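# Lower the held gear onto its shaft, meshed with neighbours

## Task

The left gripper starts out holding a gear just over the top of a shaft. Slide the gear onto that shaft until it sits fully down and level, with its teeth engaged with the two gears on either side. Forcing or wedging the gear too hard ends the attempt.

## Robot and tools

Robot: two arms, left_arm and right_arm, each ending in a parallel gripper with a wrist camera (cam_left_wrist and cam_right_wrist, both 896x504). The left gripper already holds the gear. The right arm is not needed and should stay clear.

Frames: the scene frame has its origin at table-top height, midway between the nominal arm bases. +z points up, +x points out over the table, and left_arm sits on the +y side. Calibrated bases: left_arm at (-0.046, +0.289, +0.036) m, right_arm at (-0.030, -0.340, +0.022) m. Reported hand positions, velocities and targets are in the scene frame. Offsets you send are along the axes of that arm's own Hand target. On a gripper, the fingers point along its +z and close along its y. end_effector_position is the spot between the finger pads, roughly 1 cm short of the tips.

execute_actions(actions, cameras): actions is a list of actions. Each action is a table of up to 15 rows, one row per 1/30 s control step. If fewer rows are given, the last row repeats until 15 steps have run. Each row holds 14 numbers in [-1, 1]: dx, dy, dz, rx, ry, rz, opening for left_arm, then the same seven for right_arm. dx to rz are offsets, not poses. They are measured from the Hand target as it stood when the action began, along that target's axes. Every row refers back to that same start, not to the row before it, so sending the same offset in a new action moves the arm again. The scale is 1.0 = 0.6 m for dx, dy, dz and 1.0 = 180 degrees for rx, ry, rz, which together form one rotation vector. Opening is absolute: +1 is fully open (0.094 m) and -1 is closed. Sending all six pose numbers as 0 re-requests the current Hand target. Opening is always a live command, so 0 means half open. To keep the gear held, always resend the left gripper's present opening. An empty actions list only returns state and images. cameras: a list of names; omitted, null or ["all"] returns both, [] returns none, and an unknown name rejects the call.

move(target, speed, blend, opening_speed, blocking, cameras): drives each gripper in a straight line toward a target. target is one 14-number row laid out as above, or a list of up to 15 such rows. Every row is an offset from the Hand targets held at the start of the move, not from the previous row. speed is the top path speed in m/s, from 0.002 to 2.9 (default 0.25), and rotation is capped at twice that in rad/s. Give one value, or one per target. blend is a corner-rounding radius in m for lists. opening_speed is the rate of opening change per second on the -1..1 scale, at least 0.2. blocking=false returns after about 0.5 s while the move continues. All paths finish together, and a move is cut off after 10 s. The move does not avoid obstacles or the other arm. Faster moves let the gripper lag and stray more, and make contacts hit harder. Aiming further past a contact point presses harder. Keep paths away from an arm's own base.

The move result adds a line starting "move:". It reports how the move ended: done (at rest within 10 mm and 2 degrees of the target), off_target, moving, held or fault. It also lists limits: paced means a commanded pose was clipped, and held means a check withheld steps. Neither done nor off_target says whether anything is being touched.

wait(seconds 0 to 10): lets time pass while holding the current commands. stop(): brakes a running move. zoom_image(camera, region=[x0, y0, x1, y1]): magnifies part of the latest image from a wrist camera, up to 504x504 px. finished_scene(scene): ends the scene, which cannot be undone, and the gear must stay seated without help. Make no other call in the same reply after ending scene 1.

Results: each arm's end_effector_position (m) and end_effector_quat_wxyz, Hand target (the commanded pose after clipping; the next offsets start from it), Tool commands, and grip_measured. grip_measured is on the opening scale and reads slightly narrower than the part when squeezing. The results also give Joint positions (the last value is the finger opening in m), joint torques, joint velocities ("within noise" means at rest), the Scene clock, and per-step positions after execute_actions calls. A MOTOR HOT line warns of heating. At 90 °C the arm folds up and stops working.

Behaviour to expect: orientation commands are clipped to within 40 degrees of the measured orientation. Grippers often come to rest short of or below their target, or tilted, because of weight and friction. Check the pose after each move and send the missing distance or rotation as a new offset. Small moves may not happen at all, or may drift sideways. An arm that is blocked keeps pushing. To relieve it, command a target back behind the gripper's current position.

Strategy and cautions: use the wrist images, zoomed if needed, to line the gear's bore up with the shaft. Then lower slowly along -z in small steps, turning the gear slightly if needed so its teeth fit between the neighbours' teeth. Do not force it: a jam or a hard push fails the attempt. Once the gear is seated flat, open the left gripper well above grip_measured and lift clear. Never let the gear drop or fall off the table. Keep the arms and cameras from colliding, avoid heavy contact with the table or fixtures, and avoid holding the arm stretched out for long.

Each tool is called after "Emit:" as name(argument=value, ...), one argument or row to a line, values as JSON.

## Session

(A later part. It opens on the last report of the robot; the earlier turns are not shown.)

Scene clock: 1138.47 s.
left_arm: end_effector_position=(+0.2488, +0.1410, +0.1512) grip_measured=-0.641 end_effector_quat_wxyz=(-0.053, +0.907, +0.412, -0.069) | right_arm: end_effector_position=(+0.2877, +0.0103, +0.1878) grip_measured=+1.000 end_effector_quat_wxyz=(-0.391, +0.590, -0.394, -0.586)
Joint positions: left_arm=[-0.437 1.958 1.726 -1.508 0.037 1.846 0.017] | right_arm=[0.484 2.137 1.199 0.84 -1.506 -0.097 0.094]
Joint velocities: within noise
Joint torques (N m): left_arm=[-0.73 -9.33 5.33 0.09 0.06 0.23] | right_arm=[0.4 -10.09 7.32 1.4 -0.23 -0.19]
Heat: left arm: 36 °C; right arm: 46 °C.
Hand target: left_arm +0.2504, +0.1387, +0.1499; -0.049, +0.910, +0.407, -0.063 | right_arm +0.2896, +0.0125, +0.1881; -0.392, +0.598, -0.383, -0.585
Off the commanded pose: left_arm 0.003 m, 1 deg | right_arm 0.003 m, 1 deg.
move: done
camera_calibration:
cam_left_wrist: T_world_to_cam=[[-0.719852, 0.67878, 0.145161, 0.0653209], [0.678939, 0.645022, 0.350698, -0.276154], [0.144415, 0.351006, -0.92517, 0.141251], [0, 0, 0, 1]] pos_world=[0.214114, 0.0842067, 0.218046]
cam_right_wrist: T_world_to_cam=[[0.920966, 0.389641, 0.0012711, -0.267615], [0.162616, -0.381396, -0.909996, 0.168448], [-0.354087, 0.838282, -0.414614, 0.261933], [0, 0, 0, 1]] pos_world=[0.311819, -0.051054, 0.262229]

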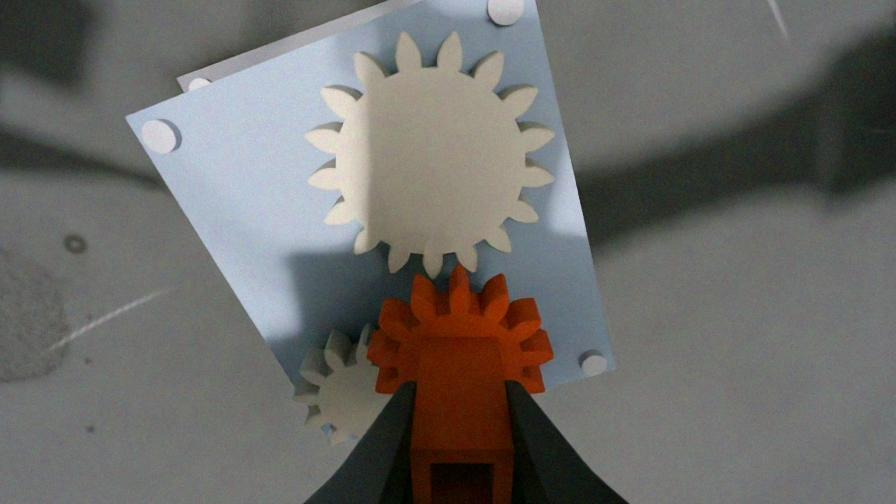

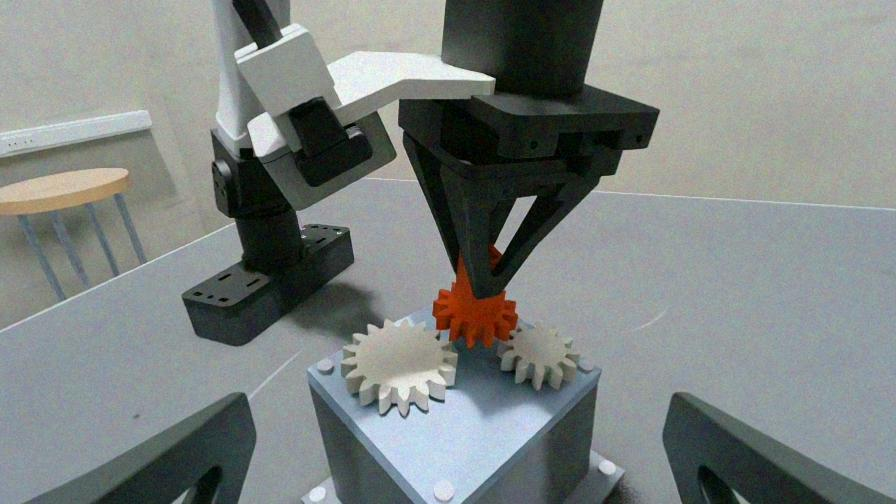

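Emit:
move(
  target=[0.0004,0.0016,0.0085,0,0,0,-1,0,0,0,0,0,0,1],
  speed=0.04,
  cameras=["cam_right_wrist"],
)

Emit:
zoom_image(
  camera="cam_right_wrist",
  region=[400, 240, 540, 380],
)

Scene clock: 1195.57 s.
left_arm: end_effector_position=(+0.2485, +0.1412, +0.1477) grip_measured=-0.641 end_effector_quat_wxyz=(-0.053, +0.907, +0.412, -0.069) | right_arm: end_effector_position=(+0.2877, +0.0103, +0.1878) grip_measured=+1.000 end_effector_quat_wxyz=(-0.391, +0.590, -0.394, -0.586)
Joint positions: left_arm=[-0.437 1.958 1.711 -1.495 0.037 1.846 0.017] | right_arm=[0.484 2.137 1.199 0.84 -1.506 -0.097 0.094]
Joint velocities: within noise
Joint torques (N m): left_arm=[-0.73 -9.29 4.85 0.15 0.05 0.23] | right_arm=[0.38 -10.19 7.2 1.36 -0.27 -0.2]
Heat: left arm: 40 °C; right arm: 46 °C.
Hand target: left_arm +0.2503, +0.1385, +0.1447; -0.049, +0.910, +0.407, -0.063 | right_arm +0.2896, +0.0125, +0.1881; -0.392, +0.598, -0.383, -0.585
Off the commanded pose: left_arm 0.005 m, 1 deg | right_arm 0.003 m, 2 deg.
move: done
camera_calibration:
cam_right_wrist: T_world_to_cam=[[0.920966, 0.389641, 0.0012711, -0.267615], [0.162616, -0.381396, -0.909996, 0.168448], [-0.354087, 0.838282, -0.414614, 0.261933], [0, 0, 0, 1]] pos_world=[0.311819, -0.051054, 0.262229]
Images, in order (width x height): cam_right_wrist 896x504.

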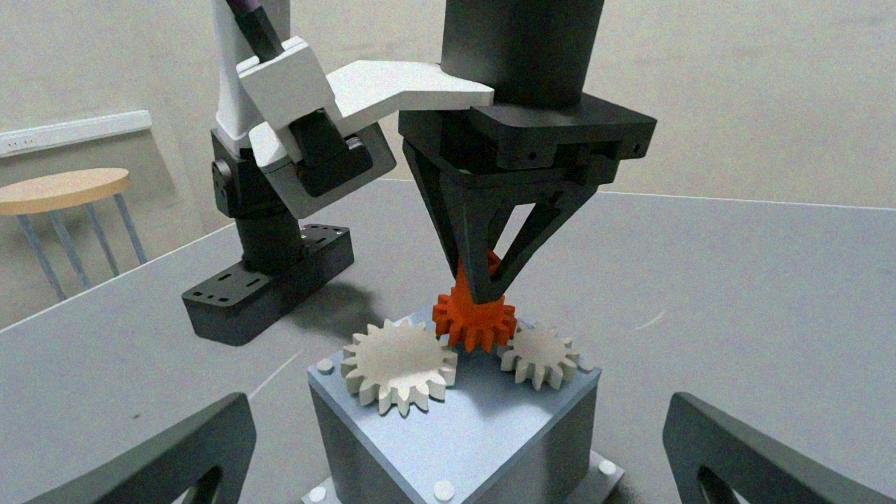

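Scaled by 3.600 from the camera's 896x504 image, which has a finer 1280x720 frame.

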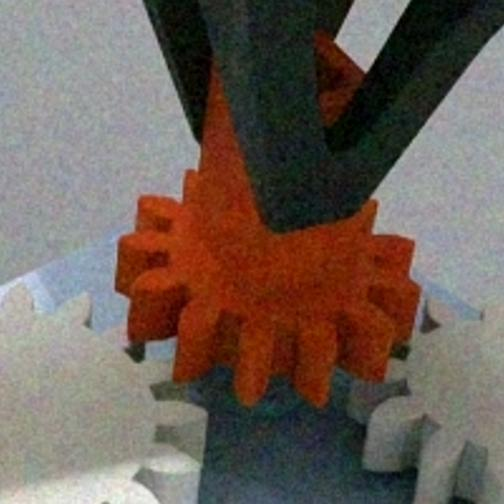

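Emit:
move(
  target=[
    [0.0003,0.001,0.004,0,0,0.01,-1,0,0,0,0,0,0,1],
    [0.0003,0.001,0.005,0,0,-0.01,-1,0,0,0,0,0,0,1],
    [0.0003,0.001,0.006,0.012,0,0,-1,0,0,0,0,0,0,1],
    [0.0003,0.001,0.006,-0.012,0,0,-1,0,0,0,0,0,0,1],
    [0.0003,0.001,0.006,0,0.012,0,-1,0,0,0,0,0,0,1],
    [0.0003,0.001,0.006,0,-0.012,0,-1,0,0,0,0,0,0,1],
    [0.0003,0.001,0.006,0,0,0,-1,0,0,0,0,0,0,1],
  ],
  speed=0.08,
  cameras=["cam_right_wrist","cam_left_wrist"],
)

Emit:
zoom_image(
  camera="cam_right_wrist",
  region=[400, 240, 540, 380],
)

Scene clock: 1208.57 s.
left_arm: end_effector_position=(+0.2475, +0.1406, +0.1469) grip_measured=-0.641 end_effector_quat_wxyz=(-0.045, +0.909, +0.410, -0.066) | right_arm: end_effector_position=(+0.2877, +0.0103, +0.1878) grip_measured=+1.000 end_effector_quat_wxyz=(-0.391, +0.590, -0.394, -0.586)
Joint positions: left_arm=[-0.437 1.938 1.684 -1.47 0.042 1.85 0.017] | right_arm=[0.484 2.137 1.199 0.84 -1.506 -0.097 0.094]
Joint velocities: within noise
Joint torques (N m): left_arm=[-0.83 -7.25 6.23 0.08 0.01 0.16] | right_arm=[0.42 -10.14 7.34 1.38 -0.25 -0.19]
Heat: left arm: 40 °C; right arm: 46 °C.
Hand target: left_arm +0.2503, +0.1384, +0.1409; -0.049, +0.910, +0.407, -0.064 | right_arm +0.2896, +0.0125, +0.1881; -0.392, +0.598, -0.384, -0.585
Off the commanded pose: left_arm 0.007 m, 1 deg | right_arm 0.003 m, 2 deg.
move: done
camera_calibration:
cam_left_wrist: T_world_to_cam=[[-0.71945, 0.682527, 0.128641, 0.0671148], [0.6767, 0.647124, 0.35115, -0.27325], [0.156423, 0.339687, -0.92744, 0.136652], [0, 0, 0, 1]] pos_world=[0.211819, 0.0846002, 0.214054]
cam_right_wrist: T_world_to_cam=[[0.92096, 0.389657, 0.000870842, -0.2676], [0.162277, -0.381511, -0.910009, 0.168536], [-0.354259, 0.838223, -0.414588, 0.262012], [0, 0, 0, 1]] pos_world=[0.311919, -0.051054, 0.262229]

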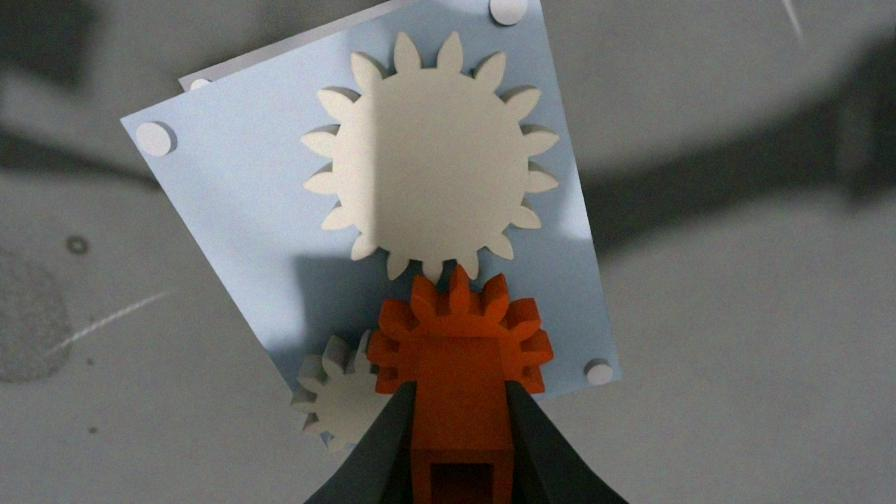

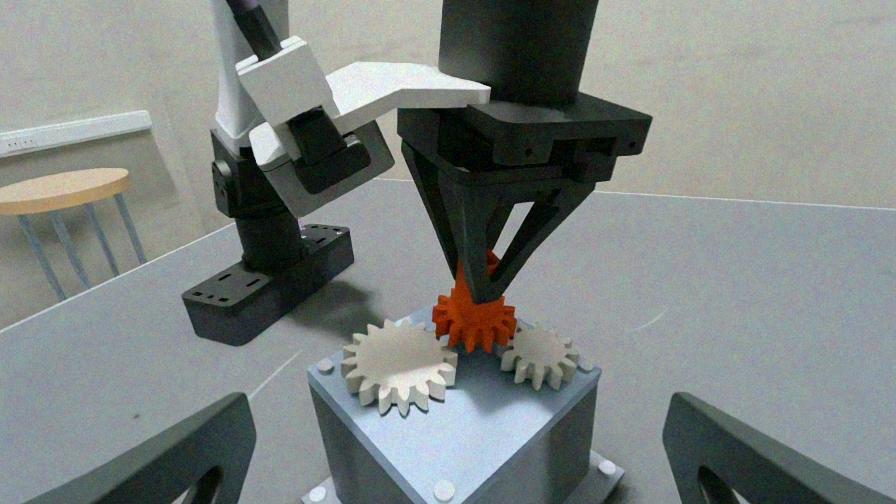

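Scaled by 3.600 from the camera's 896x504 image, which has a finer 1280x720 frame.

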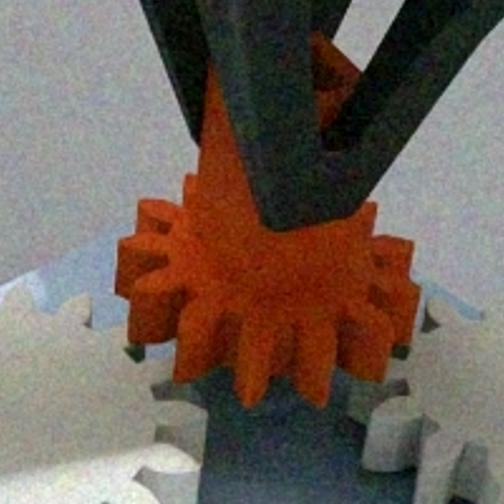

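Emit:
move(
  target=[
    [0,0,-0.019,0,0,0,-1,0,0,0,0,0,0,1],
    [0,0,-0.019,0,0,-0.03,-1,0,0,0,0,0,0,1],
    [0.0003,0.0012,0.002,0,0,-0.03,-1,0,0,0,0,0,0,1],
  ],
  speed=0.08,
  cameras=["cam_left_wrist"],
)

Emit:
zoom_image(
  camera="cam_left_wrist",
  region=[290, 210, 560, 420],
)

Scene clock: 1222.73 s.
left_arm: end_effector_position=(+0.2483, +0.1405, +0.1472) grip_measured=-0.641 end_effector_quat_wxyz=(-0.053, +0.890, +0.448, -0.067) | right_arm: end_effector_position=(+0.2877, +0.0103, +0.1878) grip_measured=+1.000 end_effector_quat_wxyz=(-0.391, +0.590, -0.394, -0.586)
Joint positions: left_arm=[-0.437 1.954 1.704 -1.488 0.04 1.766 0.017] | right_arm=[0.484 2.137 1.199 0.84 -1.506 -0.097 0.094]
Joint velocities: within noise
Joint torques (N m): left_arm=[-0.8 -8.61 4.18 0.27 0.01 0.07] | right_arm=[0.36 -10.17 7.3 1.39 -0.27 -0.19]
Heat: left arm: 38 °C; right arm: 46 °C.
Hand target: left_arm +0.2509, +0.1380, +0.1397; -0.052, +0.890, +0.449, -0.061 | right_arm +0.2896, +0.0125, +0.1881; -0.392, +0.598, -0.384, -0.585
Off the commanded pose: left_arm 0.008 m, 1 deg | right_arm 0.003 m, 2 deg.
move: done
camera_calibration:
cam_left_wrist: T_world_to_cam=[[-0.772072, 0.618167, 0.147559, 0.0870545], [0.62406, 0.693494, 0.36002, -0.268603], [0.120221, 0.370047, -0.921201, 0.140565], [0, 0, 0, 1]] pos_world=[0.217938, 0.0804447, 0.213345]
Images, in order (width x height): cam_left_wrist 896x504.

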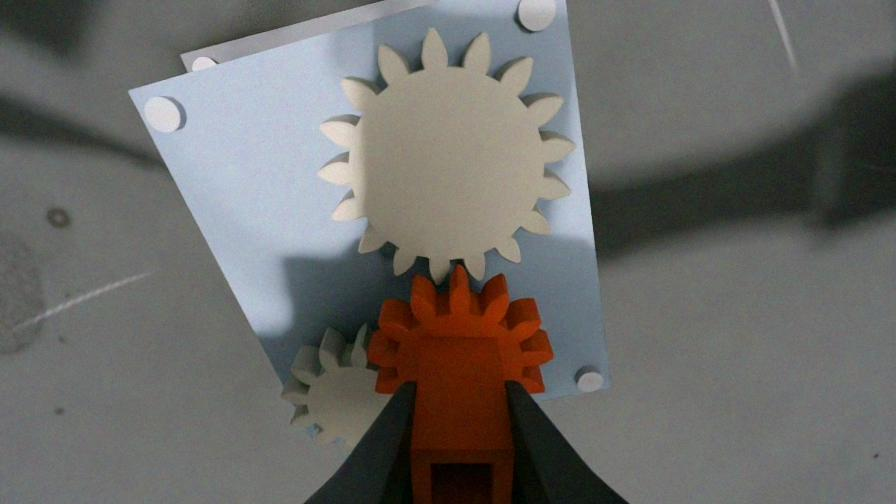

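Scaled by 1.867 from the camera's 896x504 image, which has a finer 1280x720 frame.

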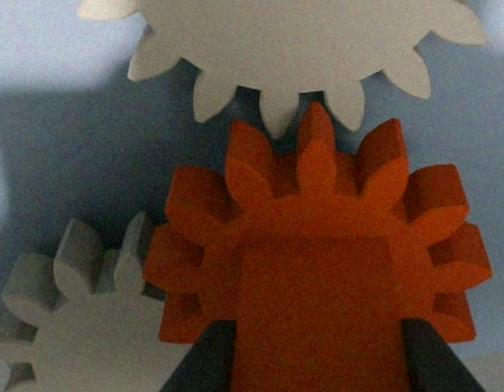

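Emit:
move(
  target=[
    [0,0,-0.019,0,0,0,-1,0,0,0,0,0,0,1],
    [0.0026,0.0029,-0.016,0.0145,-0.013,0,-1,0,0,0,0,0,0,1],
    [0.0026,0.0029,0.003,0.0145,-0.013,0,-1,0,0,0,0,0,0,1],
  ],
  speed=0.07,
  cameras=["cam_right_wrist"],
)

Emit:
zoom_image(
  camera="cam_right_wrist",
  region=[400, 240, 540, 380],
)

Scene clock: 1239.87 s.
left_arm: end_effector_position=(+0.2494, +0.1401, +0.1480) grip_measured=-0.641 end_effector_quat_wxyz=(-0.068, +0.886, +0.450, -0.086) | right_arm: end_effector_position=(+0.2877, +0.0103, +0.1878) grip_measured=+1.000 end_effector_quat_wxyz=(-0.391, +0.590, -0.394, -0.586)
Joint positions: left_arm=[-0.431 2.006 1.773 -1.551 0.051 1.766 0.017] | right_arm=[0.484 2.137 1.199 0.84 -1.506 -0.097 0.094]
Joint velocities: within noise
Joint torques (N m): left_arm=[0.27 -8.29 3.84 0.2 0.26 0.29] | right_arm=[0.34 -10.11 7.35 1.39 -0.26 -0.17]
Heat: left arm: 37 °C; right arm: 46 °C.
Hand target: left_arm +0.2528, +0.1383, +0.1376; -0.063, +0.887, +0.448, -0.090 | right_arm +0.2896, +0.0125, +0.1881; -0.392, +0.598, -0.384, -0.585
Off the commanded pose: left_arm 0.011 m, 1 deg | right_arm 0.003 m, 2 deg.
move: off_target (left_arm)
camera_calibration:
cam_right_wrist: T_world_to_cam=[[0.92096, 0.389657, 0.000870842, -0.2676], [0.162277, -0.381511, -0.910009, 0.168536], [-0.354259, 0.838223, -0.414588, 0.262012], [0, 0, 0, 1]] pos_world=[0.311919, -0.051054, 0.262229]
Images, in order (width x height): cam_right_wrist 896x504.

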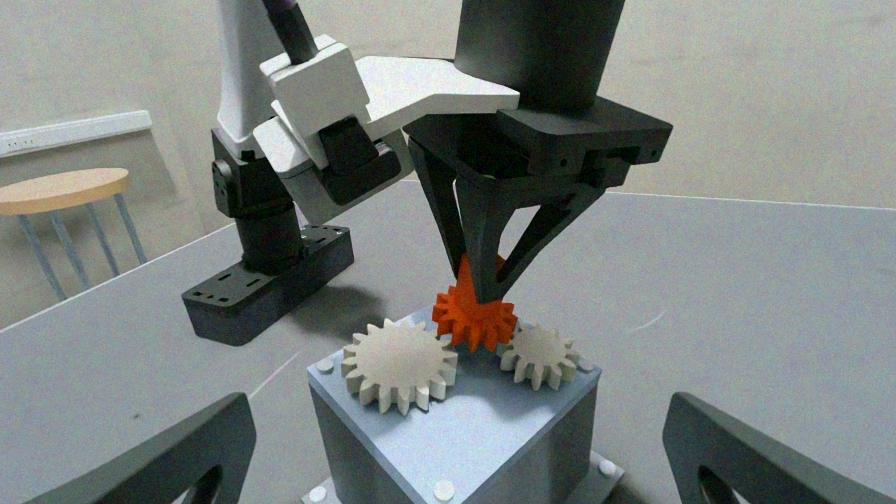

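Scaled by 3.600 from the camera's 896x504 image, which has a finer 1280x720 frame.

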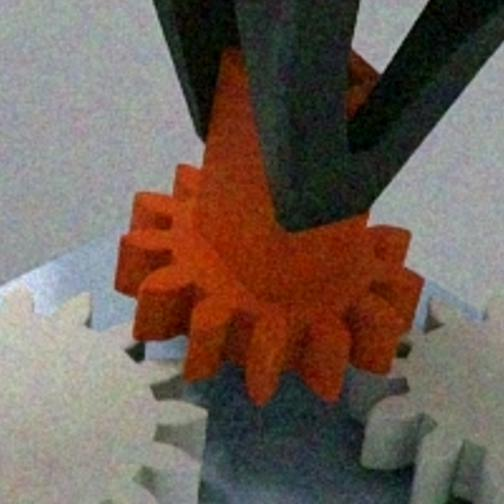

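Emit:
move(
  target=[
    [0,0,-0.002,0,0,0.018,-1,0,0,0,0,0,0,1],
    [0,0,-0.002,0,0,-0.018,-1,0,0,0,0,0,0,1],
    [0,0,-0.002,0,0,0.0,-1,0,0,0,0,0,0,1],
  ],
  speed=0.07,
  cameras=["cam_left_wrist"],
)

Emit:
zoom_image(
  camera="cam_left_wrist",
  region=[290, 210, 560, 420],
)

Scene clock: 1250.60 s.
left_arm: end_effector_position=(+0.2493, +0.1398, +0.1480) grip_measured=-0.641 end_effector_quat_wxyz=(-0.068, +0.885, +0.452, -0.086) | right_arm: end_effector_position=(+0.2877, +0.0103, +0.1878) grip_measured=+1.000 end_effector_quat_wxyz=(-0.391, +0.590, -0.394, -0.586)
Joint positions: left_arm=[-0.431 2.006 1.773 -1.551 0.053 1.763 0.017] | right_arm=[0.484 2.137 1.199 0.84 -1.506 -0.097 0.094]
Joint velocities: within noise
Joint torques (N m): left_arm=[0.21 -8.29 4.36 0.15 0.21 0.31] | right_arm=[0.46 -10.1 7.41 1.37 -0.27 -0.19]
Heat: left arm: 38 °C; right arm: 46 °C.
Hand target: left_arm +0.2530, +0.1382, +0.1387; -0.063, +0.887, +0.448, -0.090 | right_arm +0.2896, +0.0125, +0.1881; -0.392, +0.598, -0.384, -0.585
Off the commanded pose: left_arm 0.010 m, 1 deg | right_arm 0.003 m, 2 deg.
move: done
camera_calibration:
cam_left_wrist: T_world_to_cam=[[-0.770996, 0.60759, 0.190788, 0.0830144], [0.632839, 0.69743, 0.336312, -0.268278], [0.0712789, 0.380033, -0.922222, 0.152387], [0, 0, 0, 1]] pos_world=[0.222918, 0.0787542, 0.214922]
Images, in order (width x height): cam_left_wrist 896x504.

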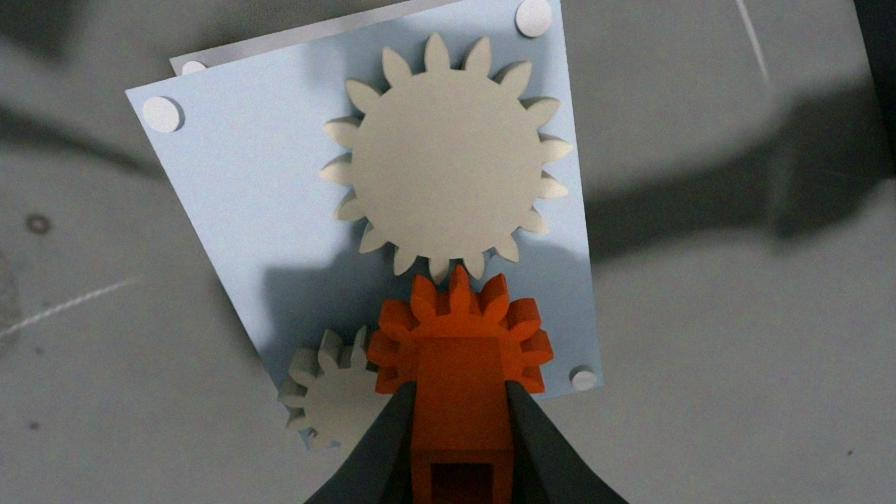

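Scaled by 1.867 from the camera's 896x504 image, which has a finer 1280x720 frame.

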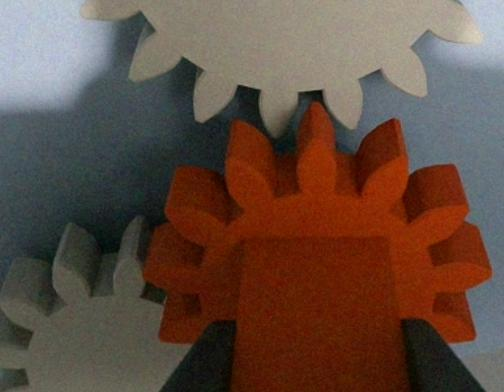

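Emit:
zoom_image(
  camera="cam_left_wrist",
  region=[265, 300, 405, 460],
)

Emit:
zoom_image(
  camera="cam_left_wrist",
  region=[310, 20, 580, 290],
)

Scaled by 3.150 from the camera's 896x504 image, which has a finer 1280x720 frame.

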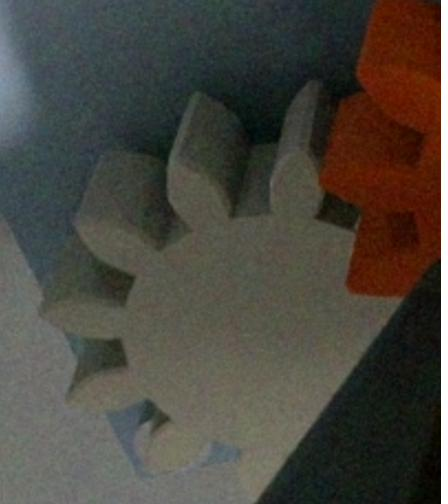

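Scaled by 1.867 from the camera's 896x504 image, which has a finer 1280x720 frame.

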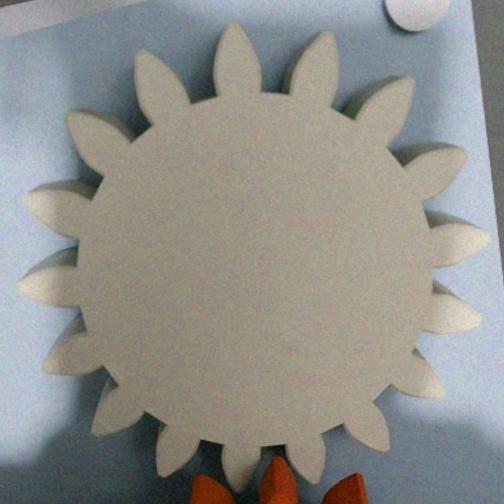

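Emit:
move(
  target=[
    [0,0,0.002,0,0,-0.061,-1,0,0,0,0,0,0,1],
  ],
  speed=0.07,
  cameras=["cam_left_wrist"],
)

Emit:
zoom_image(
  camera="cam_left_wrist",
  region=[265, 300, 405, 460],
)

Emit:
zoom_image(
  camera="cam_left_wrist",
  region=[310, 20, 580, 290],
)

Scene clock: 1354.43 s.
left_arm: end_effector_position=(+0.2493, +0.1398, +0.1480) grip_measured=-0.641 end_effector_quat_wxyz=(-0.075, +0.845, +0.524, -0.080) | right_arm: end_effector_position=(+0.2877, +0.0103, +0.1878) grip_measured=+1.000 end_effector_quat_wxyz=(-0.391, +0.590, -0.394, -0.586)
Joint positions: left_arm=[-0.431 2.006 1.773 -1.551 0.053 1.596 0.017] | right_arm=[0.484 2.137 1.199 0.84 -1.506 -0.097 0.094]
Joint velocities: within noise
Joint torques (N m): left_arm=[0.18 -8.28 3.89 0.21 0.2 0.09] | right_arm=[0.5 -10.17 7.31 1.43 -0.27 -0.19]
Heat: left arm: 38 °C; right arm: 46 °C.
Hand target: left_arm +0.2528, +0.1382, +0.1375; -0.071, +0.840, +0.531, -0.083 | right_arm +0.2896, +0.0125, +0.1881; -0.392, +0.598, -0.384, -0.585
Off the commanded pose: left_arm 0.011 m, 1 deg | right_arm 0.003 m, 2 deg.
move: off_target (left_arm)
camera_calibration:
cam_left_wrist: T_world_to_cam=[[-0.860175, 0.46727, 0.204348, 0.122784], [0.50985, 0.77818, 0.366727, -0.25342], [0.012341, 0.419636, -0.907608, 0.1594], [0, 0, 0, 1]] pos_world=[0.232855, 0.0729427, 0.212518]
Images, in order (width x height): cam_left_wrist 896x504.

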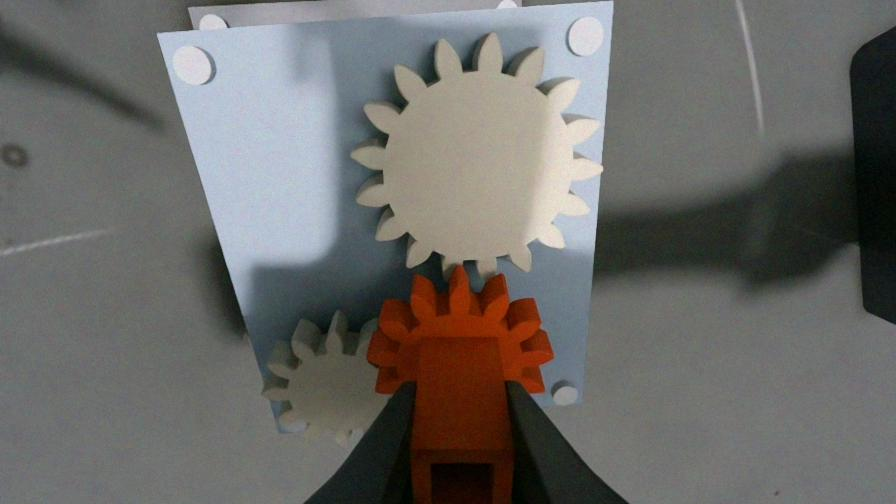

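Scaled by 3.150 from the camera's 896x504 image, which has a finer 1280x720 frame.

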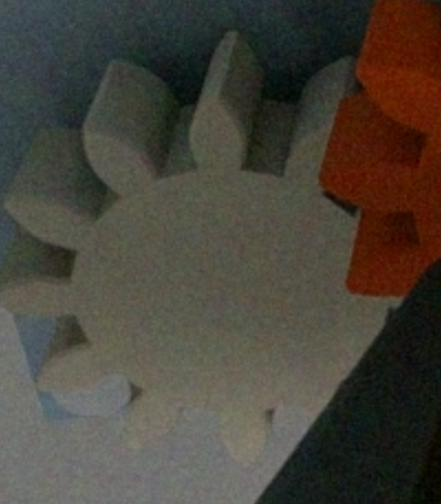

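Scaled by 1.867 from the camera's 896x504 image, which has a finer 1280x720 frame.

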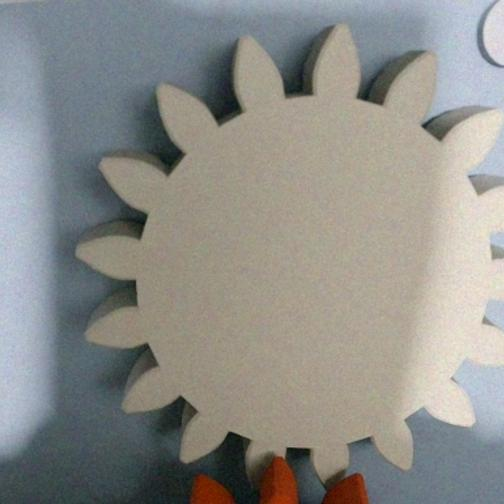

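Emit:
move(
  target=[
    [0,0,0.0,0,0,0.054,-1,0,0,0,0,0,0,1],
  ],
  speed=0.07,
  cameras=["cam_left_wrist"],
)

Emit:
zoom_image(
  camera="cam_left_wrist",
  region=[265, 300, 405, 460],
)

Emit:
zoom_image(
  camera="cam_left_wrist",
  region=[310, 20, 580, 290],
)

Scene clock: 1397.57 s.
left_arm: end_effector_position=(+0.2495, +0.1400, +0.1480) grip_measured=-0.641 end_effector_quat_wxyz=(-0.069, +0.879, +0.464, -0.085) | right_arm: end_effector_position=(+0.2877, +0.0103, +0.1878) grip_measured=+1.000 end_effector_quat_wxyz=(-0.391, +0.590, -0.394, -0.586)
Joint positions: left_arm=[-0.43 2.006 1.773 -1.551 0.053 1.737 0.017] | right_arm=[0.484 2.137 1.199 0.84 -1.506 -0.098 0.094]
Joint velocities: within noise
Joint torques (N m): left_arm=[0.09 -8.24 3.85 0.21 0.21 0.36] | right_arm=[0.34 -10.09 7.34 1.39 -0.28 -0.23]
Heat: left arm: 38 °C; right arm: 46 °C.
Hand target: left_arm +0.2528, +0.1384, +0.1376; -0.064, +0.882, +0.458, -0.089 | right_arm +0.2896, +0.0125, +0.1881; -0.392, +0.598, -0.384, -0.585
Off the commanded pose: left_arm 0.011 m, 1 deg | right_arm 0.003 m, 1 deg.
move: off_target (left_arm)
camera_calibration:
cam_left_wrist: T_world_to_cam=[[-0.787021, 0.585967, 0.192979, 0.0897394], [0.613764, 0.712062, 0.34097, -0.266493], [0.0623845, 0.386794, -0.920054, 0.153331], [0, 0, 0, 1]] pos_world=[0.224625, 0.0778679, 0.214621]
Images, in order (width x height): cam_left_wrist 896x504.

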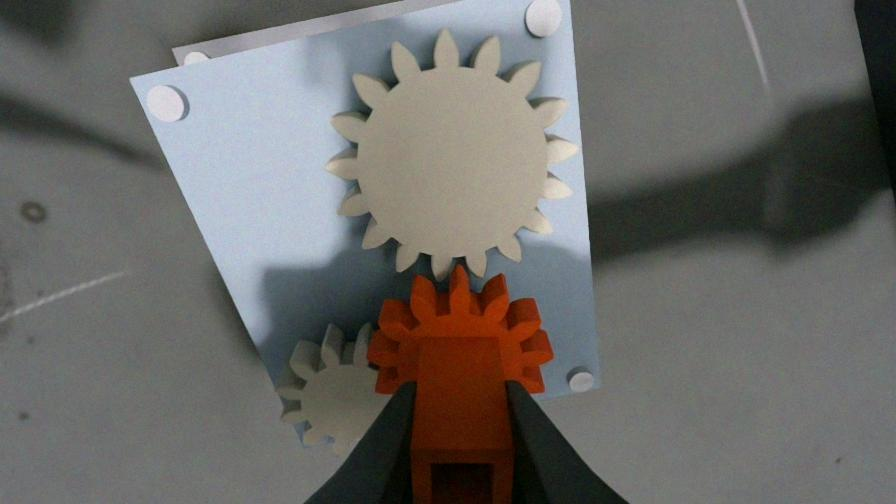

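Scaled by 3.150 from the camera's 896x504 image, which has a finer 1280x720 frame.

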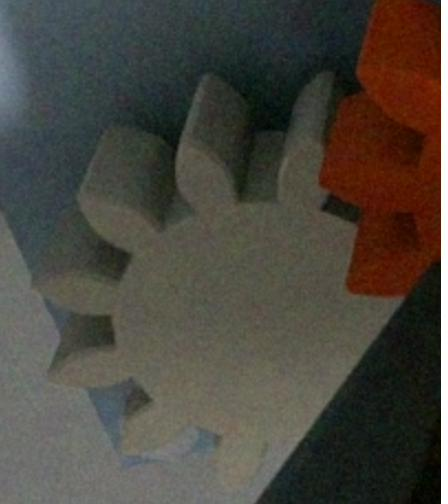

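Scaled by 1.867 from the camera's 896x504 image, which has a finer 1280x720 frame.

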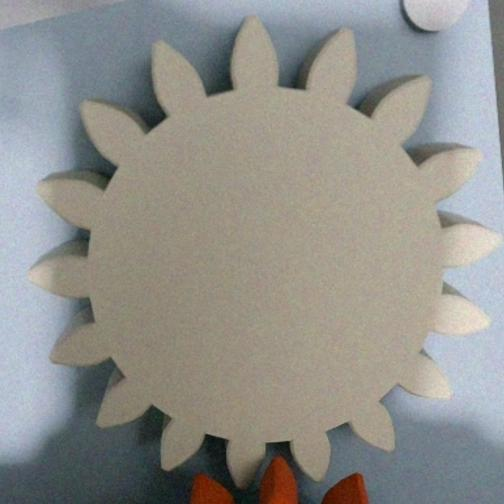

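Emit:
move(
  target=[
    [-0.0026,-0.0029,-0.004,-0.0145,0.013,0.008,-1,0,0,0,0,0,0,1],
    [-0.0026,-0.0029,0.001,-0.0145,0.013,0.02,-1,0,0,0,0,0,0,1],
    [-0.0026,-0.0029,0.002,-0.0145,0.013,0.005,-1,0,0,0,0,0,0,1],
    [-0.0026,-0.0029,0.002,-0.0145,0.013,0.015,-1,0,0,0,0,0,0,1],
  ],
  speed=0.06,
  cameras=["cam_right_wrist"],
)

Emit:
zoom_image(
  camera="cam_right_wrist",
  region=[400, 240, 540, 380],
)

Scene clock: 1441.17 s.
left_arm: end_effector_position=(+0.2479, +0.1403, +0.1468) grip_measured=-0.641 end_effector_quat_wxyz=(-0.052, +0.890, +0.448, -0.067) | right_arm: end_effector_position=(+0.2877, +0.0103, +0.1878) grip_measured=+1.000 end_effector_quat_wxyz=(-0.391, +0.590, -0.394, -0.586)
Joint positions: left_arm=[-0.437 1.951 1.699 -1.483 0.042 1.766 0.017] | right_arm=[0.484 2.137 1.199 0.84 -1.506 -0.098 0.094]
Joint velocities: within noise
Joint torques (N m): left_arm=[-0.92 -8.42 3.49 0.36 0.03 0.32] | right_arm=[0.46 -10.14 7.31 1.38 -0.27 -0.21]
Heat: left arm: 38 °C; right arm: 46 °C.
Hand target: left_arm +0.2503, +0.1381, +0.1369; -0.051, +0.896, +0.438, -0.062 | right_arm +0.2896, +0.0125, +0.1881; -0.392, +0.598, -0.384, -0.585
Off the commanded pose: left_arm 0.010 m, 1 deg | right_arm 0.003 m, 2 deg.
move: done
camera_calibration:
cam_right_wrist: T_world_to_cam=[[0.920946, 0.38969, 0.000854483, -0.267589], [0.162291, -0.381543, -0.909993, 0.168434], [-0.354289, 0.838192, -0.414624, 0.261988], [0, 0, 0, 1]] pos_world=[0.311919, -0.051054, 0.262129]
Images, in order (width x height): cam_right_wrist 896x504.

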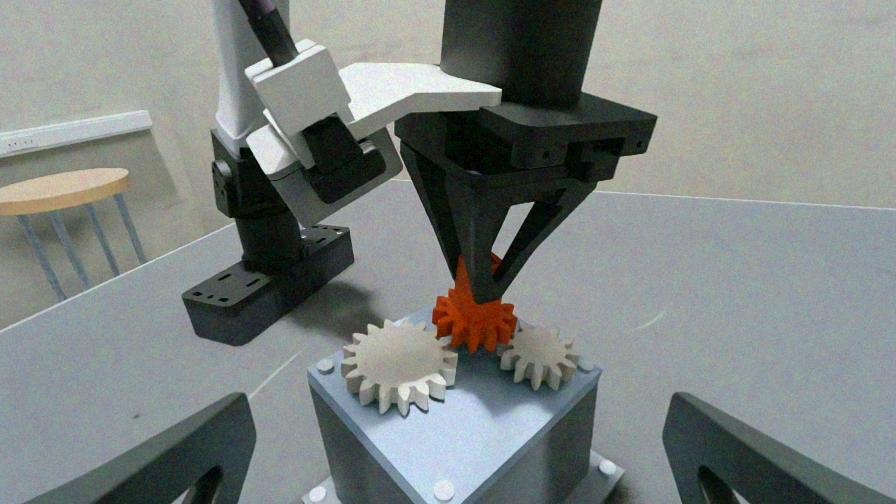

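Scaled by 3.600 from the camera's 896x504 image, which has a finer 1280x720 frame.

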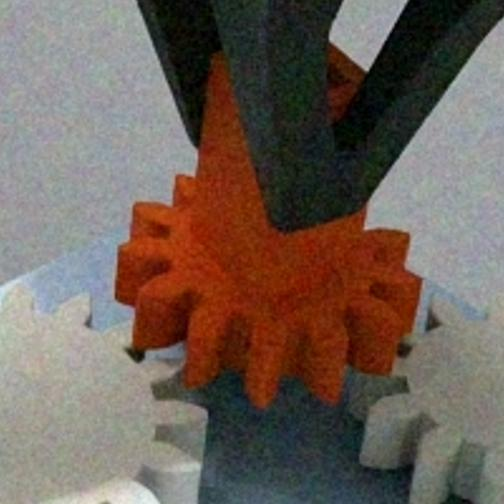

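Emit:
move(
  target=[
    [0.0019,0.0021,-0.003,0.0104,-0.0094,0.0,-1,0,0,0,0,0,0,1],
    [0.0019,0.0021,-0.002,0.0104,-0.0094,0.02,-1,0,0,0,0,0,0,1],
    [-0.0027,0,-0.002,-0.0013,0.0138,0.02,-1,0,0,0,0,0,0,1],
    [-0.0027,0,-0.002,-0.0013,0.0138,-0.01,-1,0,0,0,0,0,0,1],
    [0.0019,0.0021,-0.002,0.0104,-0.0094,-0.01,-1,0,0,0,0,0,0,1],
    [0,0,-0.001,0,0,0.0,-1,0,0,0,0,0,0,1],
  ],
  speed=0.09,
  cameras=["cam_left_wrist"],
)

Emit:
zoom_image(
  camera="cam_left_wrist",
  region=[290, 210, 560, 420],
)

Scene clock: 1457.90 s.
left_arm: end_effector_position=(+0.2481, +0.1406, +0.1469) grip_measured=-0.641 end_effector_quat_wxyz=(-0.054, +0.891, +0.447, -0.066) | right_arm: end_effector_position=(+0.2877, +0.0103, +0.1878) grip_measured=+1.000 end_effector_quat_wxyz=(-0.391, +0.590, -0.394, -0.586)
Joint positions: left_arm=[-0.438 1.952 1.701 -1.485 0.038 1.767 0.017] | right_arm=[0.484 2.137 1.199 0.84 -1.506 -0.098 0.094]
Joint velocities: within noise
Joint torques (N m): left_arm=[-0.76 -8.54 3.51 0.37 0.05 0.29] | right_arm=[0.35 -10.19 7.27 1.39 -0.25 -0.21]
Heat: left arm: 38 °C; right arm: 46 °C.
Hand target: left_arm +0.2505, +0.1381, +0.1374; -0.051, +0.895, +0.438, -0.062 | right_arm +0.2896, +0.0125, +0.1881; -0.392, +0.598, -0.384, -0.585
Off the commanded pose: left_arm 0.010 m, 1 deg | right_arm 0.003 m, 2 deg.
move: done
camera_calibration:
cam_left_wrist: T_world_to_cam=[[-0.770701, 0.619966, 0.14718, 0.0863809], [0.625308, 0.691461, 0.361761, -0.268757], [0.12251, 0.370843, -0.92058, 0.139513], [0, 0, 0, 1]] pos_world=[0.217538, 0.0805442, 0.212946]
Images, in order (width x height): cam_left_wrist 896x504.

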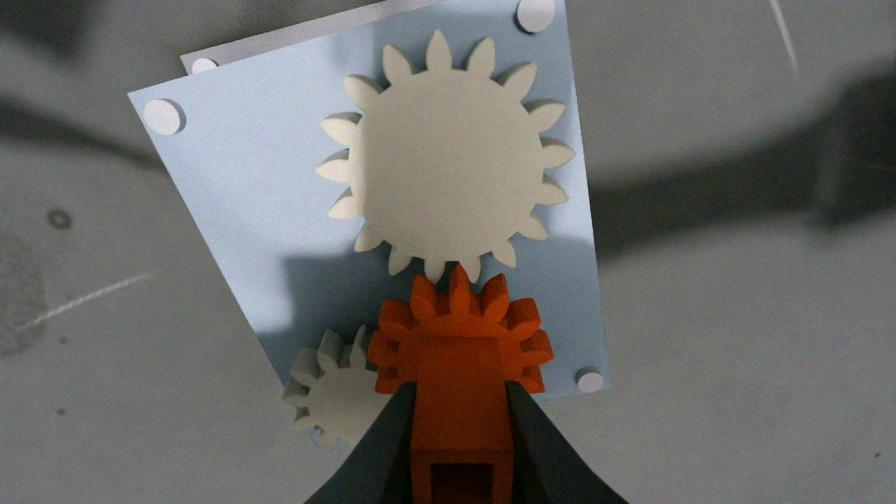

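Scaled by 1.867 from the camera's 896x504 image, which has a finer 1280x720 frame.

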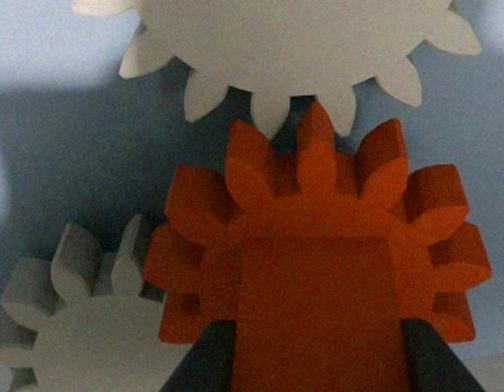

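Emit:
move(
  target=[
    [0,0,-0.026,0,0,0,-1,0,0,0,0,0,0,1],
    [-0.0037,0.0,-0.026,-0.0018,0.0193,-0.024,-1,0,0,0,0,0,0,1],
    [-0.0037,0.0,-0.006,-0.0018,0.0193,-0.024,-1,0,0,0,0,0,0,1],
  ],
  speed=0.08,
  cameras=["cam_left_wrist","cam_right_wrist"],
)

Emit:
zoom_image(
  camera="cam_left_wrist",
  region=[290, 210, 560, 420],
)

Emit:
zoom_image(
  camera="cam_right_wrist",
  region=[400, 240, 540, 380],
)

Scene clock: 1473.47 s.
left_arm: end_effector_position=(+0.2472, +0.1392, +0.1467) grip_measured=-0.641 end_effector_quat_wxyz=(-0.071, +0.880, +0.468, -0.038) | right_arm: end_effector_position=(+0.2877, +0.0103, +0.1877) grip_measured=+1.000 end_effector_quat_wxyz=(-0.391, +0.590, -0.394, -0.586)
Joint positions: left_arm=[-0.472 1.946 1.693 -1.478 -0.017 1.682 0.017] | right_arm=[0.484 2.137 1.199 0.839 -1.506 -0.098 0.094]
Joint velocities: within noise
Joint torques (N m): left_arm=[-0.9 -9.32 3.97 0.32 0.04 0.07] | right_arm=[0.39 -10.1 7.27 1.38 -0.27 -0.18]
Heat: left arm: 39 °C; right arm: 46 °C.
Hand target: left_arm +0.2496, +0.1362, +0.1411; -0.064, +0.880, +0.470, -0.031 | right_arm +0.2896, +0.0125, +0.1881; -0.392, +0.598, -0.384, -0.585
Off the commanded pose: left_arm 0.007 m, 1 deg | right_arm 0.003 m, 2 deg.
move: done
camera_calibration:
cam_left_wrist: T_world_to_cam=[[-0.800813, 0.578501, 0.155034, 0.0985896], [0.582883, 0.693321, 0.423738, -0.266017], [0.137644, 0.429701, -0.892419, 0.123833], [0, 0, 0, 1]] pos_world=[0.216964, 0.0741896, 0.207948]
cam_right_wrist: T_world_to_cam=[[0.920965, 0.389645, 0.000529892, -0.267552], [0.161996, -0.381655, -0.909998, 0.168561], [-0.354374, 0.838162, -0.414612, 0.261926], [0, 0, 0, 1]] pos_world=[0.311919, -0.050954, 0.262129]

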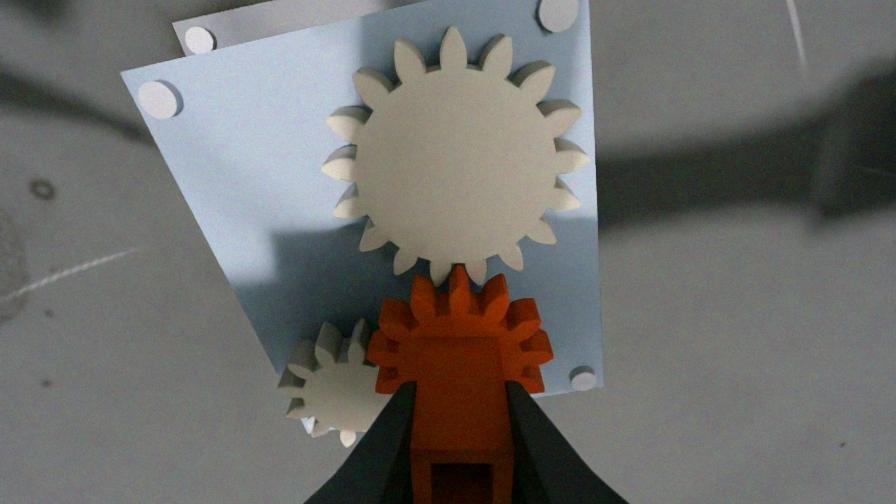

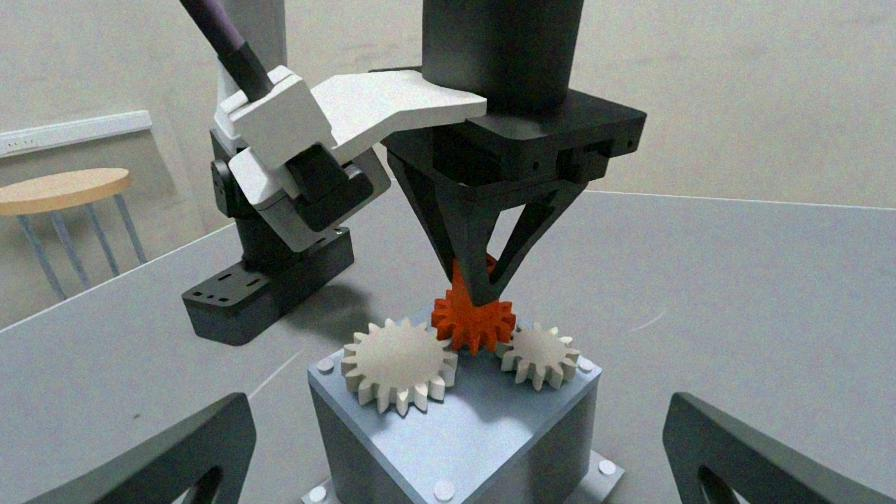

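Scaled by 1.867 from the camera's 896x504 image, which has a finer 1280x720 frame.

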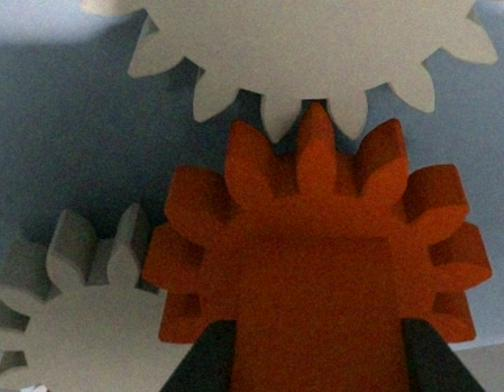

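Scaled by 3.600 from the camera's 896x504 image, which has a finer 1280x720 frame.

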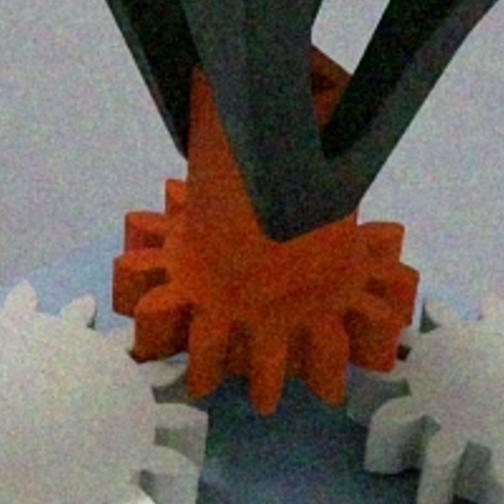

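Emit:
zoom_image(
  camera="cam_left_wrist",
  region=[265, 300, 405, 460],
)

Emit:
zoom_image(
  camera="cam_left_wrist",
  region=[310, 20, 600, 290],
)

Scaled by 3.150 from the camera's 896x504 image, which has a finer 1280x720 frame.

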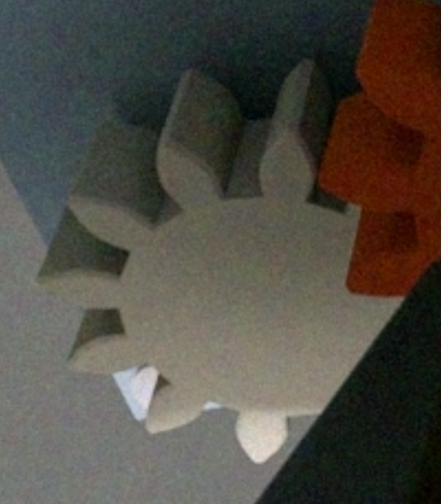

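Scaled by 1.738 from the camera's 896x504 image, which has a finer 1280x720 frame.

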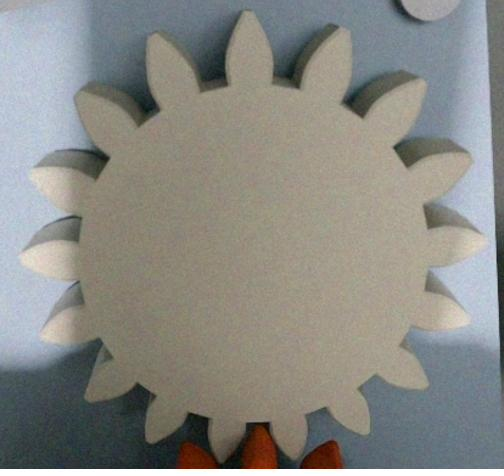

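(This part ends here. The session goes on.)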